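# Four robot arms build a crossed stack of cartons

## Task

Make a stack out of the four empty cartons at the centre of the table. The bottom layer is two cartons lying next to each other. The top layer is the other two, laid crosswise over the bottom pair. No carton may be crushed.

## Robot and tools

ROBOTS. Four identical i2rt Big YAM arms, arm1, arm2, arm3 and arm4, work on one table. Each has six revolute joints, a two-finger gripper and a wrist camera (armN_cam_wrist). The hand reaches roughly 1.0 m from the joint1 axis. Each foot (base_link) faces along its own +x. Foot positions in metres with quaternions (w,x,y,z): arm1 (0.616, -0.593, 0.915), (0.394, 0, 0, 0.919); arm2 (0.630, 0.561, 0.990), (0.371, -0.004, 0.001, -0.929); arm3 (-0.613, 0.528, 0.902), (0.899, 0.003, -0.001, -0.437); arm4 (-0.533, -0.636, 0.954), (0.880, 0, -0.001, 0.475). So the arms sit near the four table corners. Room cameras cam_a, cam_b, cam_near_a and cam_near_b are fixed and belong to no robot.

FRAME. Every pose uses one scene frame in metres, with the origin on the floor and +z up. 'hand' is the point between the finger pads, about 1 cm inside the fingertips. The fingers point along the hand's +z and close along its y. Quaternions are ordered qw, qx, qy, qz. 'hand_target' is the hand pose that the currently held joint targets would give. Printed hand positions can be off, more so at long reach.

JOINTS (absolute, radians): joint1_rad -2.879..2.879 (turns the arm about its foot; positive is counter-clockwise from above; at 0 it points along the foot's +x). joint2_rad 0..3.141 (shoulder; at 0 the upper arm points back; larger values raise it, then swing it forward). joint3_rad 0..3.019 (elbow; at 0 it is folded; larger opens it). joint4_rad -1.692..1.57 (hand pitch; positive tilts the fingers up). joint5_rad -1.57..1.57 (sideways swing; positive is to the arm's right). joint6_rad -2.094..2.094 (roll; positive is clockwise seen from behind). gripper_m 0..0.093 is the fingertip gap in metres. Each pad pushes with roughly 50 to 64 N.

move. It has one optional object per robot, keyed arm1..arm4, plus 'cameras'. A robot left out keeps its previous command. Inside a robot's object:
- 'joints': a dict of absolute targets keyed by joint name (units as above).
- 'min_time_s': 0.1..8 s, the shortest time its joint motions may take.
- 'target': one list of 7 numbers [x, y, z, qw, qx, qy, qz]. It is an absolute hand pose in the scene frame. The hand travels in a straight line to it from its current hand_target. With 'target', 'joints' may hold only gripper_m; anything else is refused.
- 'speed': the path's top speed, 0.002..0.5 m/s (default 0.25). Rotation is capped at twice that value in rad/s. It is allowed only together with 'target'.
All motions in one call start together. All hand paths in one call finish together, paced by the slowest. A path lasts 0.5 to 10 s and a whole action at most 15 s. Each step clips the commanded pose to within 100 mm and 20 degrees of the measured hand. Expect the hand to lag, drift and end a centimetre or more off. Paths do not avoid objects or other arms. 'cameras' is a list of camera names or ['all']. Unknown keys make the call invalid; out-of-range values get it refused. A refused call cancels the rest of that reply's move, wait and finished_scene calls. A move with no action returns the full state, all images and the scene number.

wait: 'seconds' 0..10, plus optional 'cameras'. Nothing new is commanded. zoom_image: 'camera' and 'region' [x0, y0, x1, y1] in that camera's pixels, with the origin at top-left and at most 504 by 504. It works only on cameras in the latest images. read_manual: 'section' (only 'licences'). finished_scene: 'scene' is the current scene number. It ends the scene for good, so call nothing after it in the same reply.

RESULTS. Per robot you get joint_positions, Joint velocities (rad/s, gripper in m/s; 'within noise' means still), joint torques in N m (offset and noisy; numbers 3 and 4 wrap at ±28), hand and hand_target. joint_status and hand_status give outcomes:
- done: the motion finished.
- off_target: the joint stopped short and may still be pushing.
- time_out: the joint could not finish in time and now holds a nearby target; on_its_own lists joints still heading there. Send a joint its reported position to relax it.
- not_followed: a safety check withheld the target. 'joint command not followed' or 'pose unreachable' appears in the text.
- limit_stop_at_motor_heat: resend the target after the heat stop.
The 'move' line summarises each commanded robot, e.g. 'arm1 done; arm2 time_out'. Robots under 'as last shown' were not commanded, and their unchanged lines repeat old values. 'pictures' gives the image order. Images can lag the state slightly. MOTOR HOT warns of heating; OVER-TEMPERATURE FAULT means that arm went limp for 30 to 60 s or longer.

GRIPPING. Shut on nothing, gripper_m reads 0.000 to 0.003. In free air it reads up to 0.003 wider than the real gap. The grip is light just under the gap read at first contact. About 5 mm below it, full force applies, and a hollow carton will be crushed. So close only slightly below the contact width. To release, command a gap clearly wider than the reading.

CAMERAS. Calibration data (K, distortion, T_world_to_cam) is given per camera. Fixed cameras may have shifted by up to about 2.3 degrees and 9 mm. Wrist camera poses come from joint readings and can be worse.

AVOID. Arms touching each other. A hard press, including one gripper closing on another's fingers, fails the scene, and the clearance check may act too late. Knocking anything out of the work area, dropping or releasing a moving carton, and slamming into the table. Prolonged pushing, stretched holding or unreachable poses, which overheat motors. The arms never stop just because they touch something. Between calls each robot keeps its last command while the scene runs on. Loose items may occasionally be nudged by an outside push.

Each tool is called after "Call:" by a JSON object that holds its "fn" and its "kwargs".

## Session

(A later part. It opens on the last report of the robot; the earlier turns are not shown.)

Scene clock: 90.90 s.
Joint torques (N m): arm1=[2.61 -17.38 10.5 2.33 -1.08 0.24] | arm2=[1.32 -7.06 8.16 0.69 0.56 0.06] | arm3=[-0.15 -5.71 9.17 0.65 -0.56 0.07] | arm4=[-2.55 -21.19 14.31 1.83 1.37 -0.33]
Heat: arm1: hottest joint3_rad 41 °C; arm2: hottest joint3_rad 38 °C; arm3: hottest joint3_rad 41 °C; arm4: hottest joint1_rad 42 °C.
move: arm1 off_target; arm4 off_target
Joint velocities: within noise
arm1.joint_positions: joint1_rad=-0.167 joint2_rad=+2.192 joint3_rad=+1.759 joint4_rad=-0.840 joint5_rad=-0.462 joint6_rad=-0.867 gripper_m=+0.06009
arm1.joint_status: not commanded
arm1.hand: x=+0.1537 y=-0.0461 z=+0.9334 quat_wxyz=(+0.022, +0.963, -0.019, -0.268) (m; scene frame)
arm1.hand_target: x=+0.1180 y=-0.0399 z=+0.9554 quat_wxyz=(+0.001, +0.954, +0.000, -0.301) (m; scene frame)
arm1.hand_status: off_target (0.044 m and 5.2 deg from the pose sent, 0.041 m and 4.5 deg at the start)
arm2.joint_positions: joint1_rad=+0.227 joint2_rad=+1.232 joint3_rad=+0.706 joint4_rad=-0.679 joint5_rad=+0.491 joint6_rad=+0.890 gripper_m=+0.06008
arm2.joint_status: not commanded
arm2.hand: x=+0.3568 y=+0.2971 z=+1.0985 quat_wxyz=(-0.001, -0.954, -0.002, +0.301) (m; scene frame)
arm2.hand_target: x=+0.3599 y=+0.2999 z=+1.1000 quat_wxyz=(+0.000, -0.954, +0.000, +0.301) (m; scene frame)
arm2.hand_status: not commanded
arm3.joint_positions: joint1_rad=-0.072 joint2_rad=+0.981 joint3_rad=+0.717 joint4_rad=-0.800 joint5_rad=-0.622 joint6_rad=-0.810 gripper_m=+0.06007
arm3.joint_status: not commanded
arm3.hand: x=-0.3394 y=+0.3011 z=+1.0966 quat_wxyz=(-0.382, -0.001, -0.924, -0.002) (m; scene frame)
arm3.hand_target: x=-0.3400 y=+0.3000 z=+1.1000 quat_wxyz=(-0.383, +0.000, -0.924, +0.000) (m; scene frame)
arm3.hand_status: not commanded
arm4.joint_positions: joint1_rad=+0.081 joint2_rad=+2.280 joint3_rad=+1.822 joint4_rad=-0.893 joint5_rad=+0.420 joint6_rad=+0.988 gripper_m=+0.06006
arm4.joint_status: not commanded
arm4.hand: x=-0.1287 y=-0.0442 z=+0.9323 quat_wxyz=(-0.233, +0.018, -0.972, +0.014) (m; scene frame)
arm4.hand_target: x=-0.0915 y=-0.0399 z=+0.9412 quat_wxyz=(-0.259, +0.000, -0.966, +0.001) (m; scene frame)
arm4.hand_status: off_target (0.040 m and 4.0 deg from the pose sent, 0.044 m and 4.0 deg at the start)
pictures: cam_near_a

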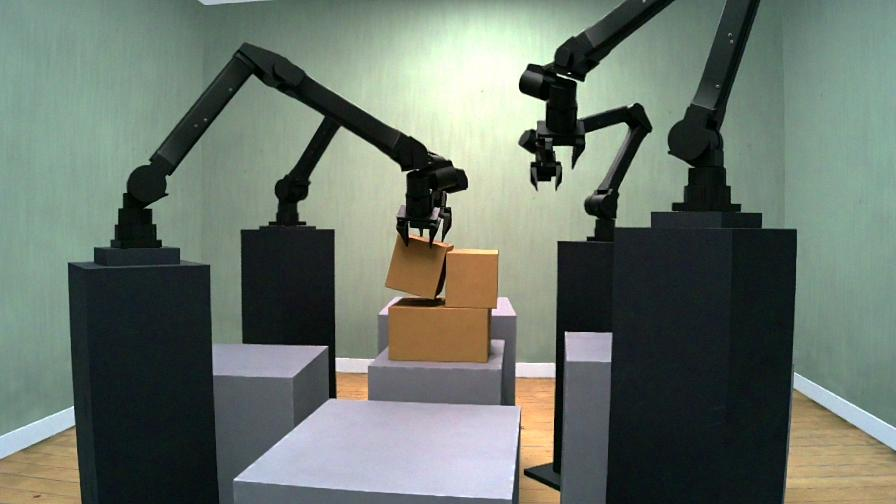

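Call:
{"fn": "move", "kwargs": {"arm1": {"target":[0.116,-0.055,0.934,0,0.954,0,-0.301],"speed":0.06}, "arm4": {"target":[-0.090,-0.055,0.920,0.259,0,0.966,0],"speed":0.06}}}

Call:
{"fn": "move", "kwargs": {"arm1": {"target":[0.116,-0.082,0.914,0,0.954,0,-0.301],"speed":0.06}, "arm4": {"target":[-0.090,-0.082,0.900,0.259,0,0.966,0],"speed":0.06}, "cameras": ["cam_near_a","cam_near_b"]}}

Call:
{"fn": "zoom_image", "kwargs": {"camera": "cam_near_a", "region": [340, 150, 560, 380]}}

Scene clock: 93.07 s.
Joint torques (N m): arm1=[4.01 -18.08 7.49 2.39 -1.01 0.33] | arm2=[1.14 -6.83 8.34 0.77 0.57 0.06] | arm3=[-0.09 -5.6 9.17 0.62 -0.56 0.07] | arm4=[-3.66 -22.01 9.25 1.83 1.33 -0.45]
Heat: arm1: hottest joint3_rad 41 °C; arm2: hottest joint3_rad 38 °C; arm3: hottest joint3_rad 41 °C; arm4: hottest joint1_rad 42 °C.
move: arm1 off_target; arm4 off_target
Joint velocities: within noise
arm1.joint_positions: joint1_rad=-0.169 joint2_rad=+2.192 joint3_rad=+1.723 joint4_rad=-0.766 joint5_rad=-0.458 joint6_rad=-0.863 gripper_m=+0.06009
arm1.joint_status: not commanded
arm1.hand: x=+0.1539 y=-0.0430 z=+0.9234 quat_wxyz=(+0.006, +0.961, -0.018, -0.277) (m; scene frame)
arm1.hand_target: x=+0.1176 y=-0.0567 z=+0.9345 quat_wxyz=(+0.001, +0.954, +0.001, -0.301) (m; scene frame)
arm1.hand_status: off_target (0.041 m and 3.6 deg from the pose sent, 0.039 m and 5.2 deg at the start)
arm2, arm3: as last shown
arm4.joint_positions: joint1_rad=+0.088 joint2_rad=+2.280 joint3_rad=+1.801 joint4_rad=-0.816 joint5_rad=+0.416 joint6_rad=+0.989 gripper_m=+0.06006
arm4.joint_status: not commanded
arm4.hand: x=-0.1288 y=-0.0335 z=+0.9279 quat_wxyz=(-0.245, +0.015, -0.969, -0.011) (m; scene frame)
arm4.hand_target: x=-0.0919 y=-0.0563 z=+0.9206 quat_wxyz=(-0.258, +0.000, -0.966, +0.001) (m; scene frame)
arm4.hand_status: off_target (0.045 m and 2.7 deg from the pose sent, 0.042 m and 4.0 deg at the start)
pictures: none

Scene clock: 94.33 s.
Joint torques (N m): arm1=[4.07 -19.49 6.82 2.21 -0.71 0.29] | arm2=[0.73 -6.18 8.32 0.65 0.56 0.08] | arm3=[-0.15 -5.66 9.17 0.65 -0.56 0.07] | arm4=[-4.01 -23 8.72 1.7 1.09 -0.44]
Heat: arm1: hottest joint3_rad 41 °C; arm2: hottest joint3_rad 38 °C; arm3: hottest joint3_rad 41 °C; arm4: hottest joint1_rad 42 °C.
move: arm1 off_target; arm4 off_target
Joint velocities: within noise
arm1.joint_positions: joint1_rad=-0.144 joint2_rad=+2.192 joint3_rad=+1.618 joint4_rad=-0.665 joint5_rad=-0.458 joint6_rad=-0.830 gripper_m=+0.06009
arm1.joint_status: not commanded
arm1.hand: x=+0.1526 y=-0.0717 z=+0.8883 quat_wxyz=(+0.016, +0.961, -0.023, -0.275) (m; scene frame)
arm1.hand_target: x=+0.1173 y=-0.0835 z=+0.9143 quat_wxyz=(+0.001, +0.954, +0.000, -0.301) (m; scene frame)
arm1.hand_status: off_target (0.046 m and 4.4 deg from the pose sent, 0.055 m and 3.6 deg at the start)
arm2, arm3: as last shown
arm4.joint_positions: joint1_rad=+0.070 joint2_rad=+2.275 joint3_rad=+1.688 joint4_rad=-0.718 joint5_rad=+0.418 joint6_rad=+0.965 gripper_m=+0.06006
arm4.joint_status: not commanded
arm4.hand: x=-0.1296 y=-0.0621 z=+0.8939 quat_wxyz=(-0.244, +0.019, -0.970, -0.002) (m; scene frame)
arm4.hand_target: x=-0.0915 y=-0.0831 z=+0.9003 quat_wxyz=(-0.259, +0.000, -0.966, +0.001) (m; scene frame)
arm4.hand_status: off_target (0.045 m and 2.8 deg from the pose sent, 0.068 m and 2.7 deg at the start)
pictures: cam_near_a, cam_near_b

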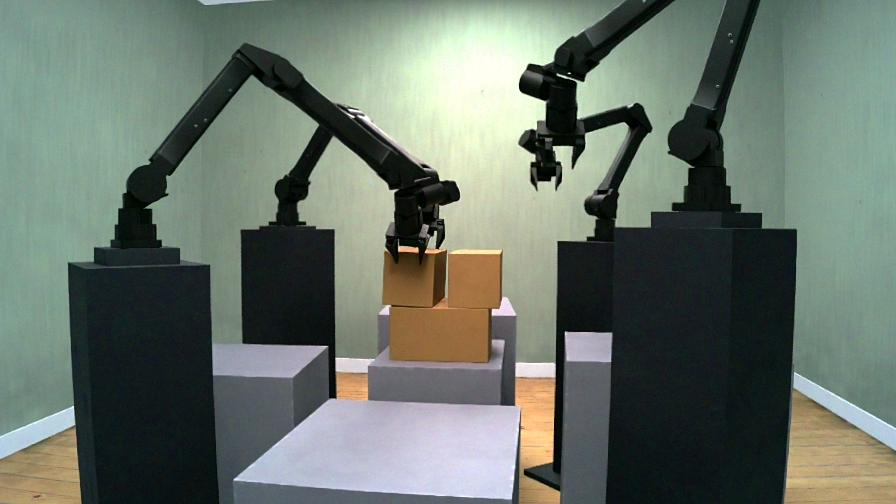

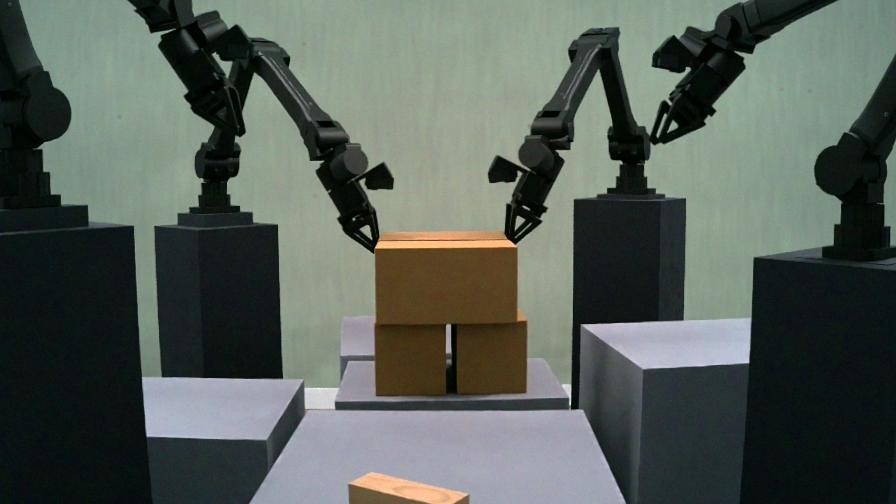

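Scaled by 2.191 from the camera's 896x504 image, which has a finer 1280x720 frame.

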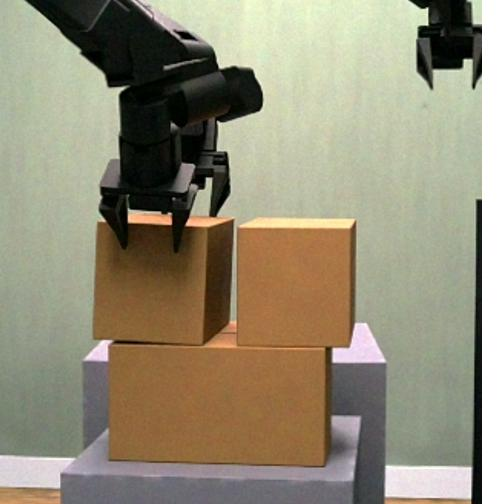

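Call:
{"fn": "move", "kwargs": {"arm1": {"target":[0.114,-0.086,0.900,0,0.954,0,-0.301],"speed":0.05}, "arm4": {"target":[-0.092,-0.086,0.884,0.259,0,0.966,0],"speed":0.05}}}

Call:
{"fn": "move", "kwargs": {"arm1": {"target":[0.22,-0.083,0.905,0,0.954,0,-0.301],"speed":0.1}, "arm4": {"target":[-0.20,-0.080,0.892,0.259,0,0.966,0],"speed":0.1}}}

Call:
{"fn": "move", "kwargs": {"arm1": {"target":[0.36,-0.30,1.1,0,0.954,0,-0.301],"speed":0.3}, "arm4": {"target":[-0.34,-0.30,1.1,0.259,0,0.966,0],"speed":0.3}, "cameras": ["cam_near_a","cam_near_b"]}}

Call:
{"fn": "zoom_image", "kwargs": {"camera": "cam_near_a", "region": [340, 150, 560, 380]}}

Scene clock: 96.73 s.
Joint torques (N m): arm1=[4.6 -18.37 6.72 2.44 -0.67 0.3] | arm2=[1.73 -6.18 8.42 0.62 0.54 0.04] | arm3=[-0.09 -5.66 9.17 0.65 -0.55 0.07] | arm4=[-4.01 -21.77 8.29 1.87 1.05 -0.43]
Heat: arm1: hottest joint3_rad 41 °C; arm2: hottest joint3_rad 38 °C; arm3: hottest joint3_rad 41 °C; arm4: hottest joint1_rad 42 °C.
move: arm1 off_target; arm4 off_target
Joint velocities: within noise
arm1.joint_positions: joint1_rad=-0.144 joint2_rad=+2.192 joint3_rad=+1.602 joint4_rad=-0.637 joint5_rad=-0.457 joint6_rad=-0.825 gripper_m=+0.06009
arm1.joint_status: not commanded
arm1.hand: x=+0.1528 y=-0.0721 z=+0.8842 quat_wxyz=(+0.011, +0.960, -0.023, -0.278) (m; scene frame)
arm1.hand_target: x=+0.1155 y=-0.0876 z=+0.9004 quat_wxyz=(+0.001, +0.954, +0.000, -0.301) (m; scene frame)
arm1.hand_status: off_target (0.044 m and 4.0 deg from the pose sent, 0.043 m and 4.4 deg at the start)
arm2, arm3: as last shown
arm4.joint_positions: joint1_rad=+0.070 joint2_rad=+2.275 joint3_rad=+1.668 joint4_rad=-0.684 joint5_rad=+0.419 joint6_rad=+0.963 gripper_m=+0.06006
arm4.joint_status: not commanded
arm4.hand: x=-0.1298 y=-0.0631 z=+0.8886 quat_wxyz=(-0.247, +0.018, -0.969, -0.007) (m; scene frame)
arm4.hand_target: x=-0.0939 y=-0.0871 z=+0.8844 quat_wxyz=(-0.259, +0.000, -0.966, +0.001) (m; scene frame)
arm4.hand_status: off_target (0.044 m and 2.6 deg from the pose sent, 0.046 m and 2.8 deg at the start)
pictures: none

Scene clock: 98.60 s.
Joint torques (N m): arm1=[-0.73 -17.96 5.34 1.09 -0.42 0.04] | arm2=[0.5 -6.53 8.27 0.73 0.58 0.05] | arm3=[-0.09 -5.6 9.17 0.66 -0.55 0.07] | arm4=[0.26 -21.42 7.01 0.55 0.55 -0.07]
Heat: arm1: hottest joint3_rad 41 °C; arm2: hottest joint3_rad 38 °C; arm3: hottest joint3_rad 41 °C; arm4: hottest joint1_rad 42 °C.
move: arm1 off_target; arm4 done
Joint velocities: within noise
arm1.joint_positions: joint1_rad=-0.227 joint2_rad=+2.089 joint3_rad=+1.422 joint4_rad=-0.596 joint5_rad=-0.515 joint6_rad=-0.946 gripper_m=+0.06009
arm1.joint_status: not commanded
arm1.hand: x=+0.2186 y=-0.0881 z=+0.8891 quat_wxyz=(+0.014, +0.956, -0.005, -0.292) (m; scene frame)
arm1.hand_target: x=+0.2200 y=-0.0831 z=+0.9047 quat_wxyz=(+0.000, +0.954, +0.000, -0.301) (m; scene frame)
arm1.hand_status: off_target (0.017 m and 2.0 deg from the pose sent, 0.071 m and 4.0 deg at the start)
arm2, arm3: as last shown
arm4.joint_positions: joint1_rad=+0.160 joint2_rad=+2.191 joint3_rad=+1.518 joint4_rad=-0.660 joint5_rad=+0.473 joint6_rad=+1.091 gripper_m=+0.06007
arm4.joint_status: not commanded
arm4.hand: x=-0.1948 y=-0.0754 z=+0.8938 quat_wxyz=(-0.260, +0.001, -0.966, -0.004) (m; scene frame)
arm4.hand_target: x=-0.2000 y=-0.0800 z=+0.8920 quat_wxyz=(-0.259, +0.000, -0.966, +0.000) (m; scene frame)
arm4.hand_status: done (0.007 m and 0.5 deg from the pose sent, 0.072 m and 2.6 deg at the start)
pictures: none

Scene clock: 100.67 s.
Joint torques (N m): arm1=[-1.55 -6.89 6.69 0.34 -0.44 0.04] | arm2=[1.03 -6.59 8.2 0.73 0.53 0.07] | arm3=[-0.09 -5.6 9.18 0.65 -0.56 0.07] | arm4=[1.14 -8.88 8.44 0.18 0.57 -0.1]
Heat: arm1: hottest joint3_rad 41 °C; arm2: hottest joint3_rad 38 °C; arm3: hottest joint3_rad 41 °C; arm4: hottest joint1_rad 42 °C.
move: arm1 done; arm4 off_target
Joint velocities: within noise
arm1.joint_positions: joint1_rad=-0.253 joint2_rad=+1.194 joint3_rad=+0.903 joint4_rad=-0.951 joint5_rad=-0.526 joint6_rad=-0.984 gripper_m=+0.06009
arm1.joint_status: not commanded
arm1.hand: x=+0.3532 y=-0.2992 z=+1.1004 quat_wxyz=(-0.001, +0.953, +0.005, -0.302) (m; scene frame)
arm1.hand_target: x=+0.3599 y=-0.3000 z=+1.1000 quat_wxyz=(+0.000, +0.954, +0.000, -0.301) (m; scene frame)
arm1.hand_status: done (0.007 m and 0.6 deg from the pose sent, 0.331 m and 2.0 deg at the start)
arm2, arm3: as last shown
arm4.joint_positions: joint1_rad=+0.260 joint2_rad=+1.300 joint3_rad=+0.933 joint4_rad=-1.007 joint5_rad=+0.496 joint6_rad=+1.214 gripper_m=+0.06007
arm4.joint_status: not commanded
arm4.hand: x=-0.3320 y=-0.2957 z=+1.1083 quat_wxyz=(-0.263, -0.007, -0.965, -0.010) (m; scene frame)
arm4.hand_target: x=-0.3397 y=-0.3002 z=+1.1000 quat_wxyz=(-0.259, +0.000, -0.966, +0.000) (m; scene frame)
arm4.hand_status: off_target (0.012 m and 1.4 deg from the pose sent, 0.338 m and 0.5 deg at the start)
pictures: cam_near_a, cam_near_b

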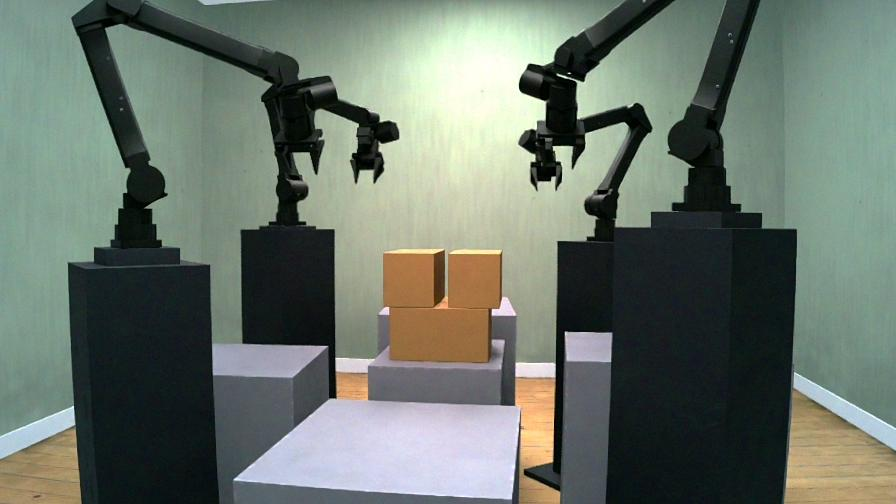

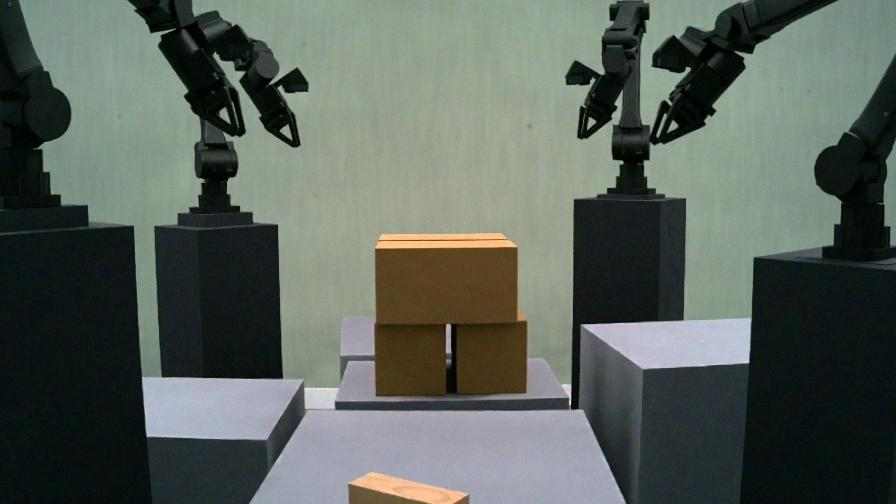

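Scaled by 2.191 from the camera's 896x504 image, which has a finer 1280x720 frame.

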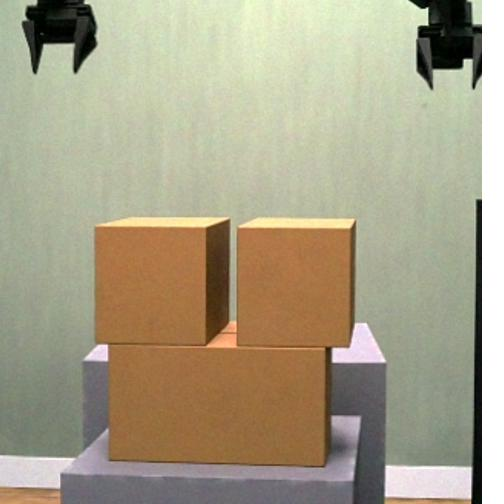

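Stable and stacked.

Call:
{"fn": "finished_scene", "kwargs": {"scene": 2}}

The scene is finished: the task was done.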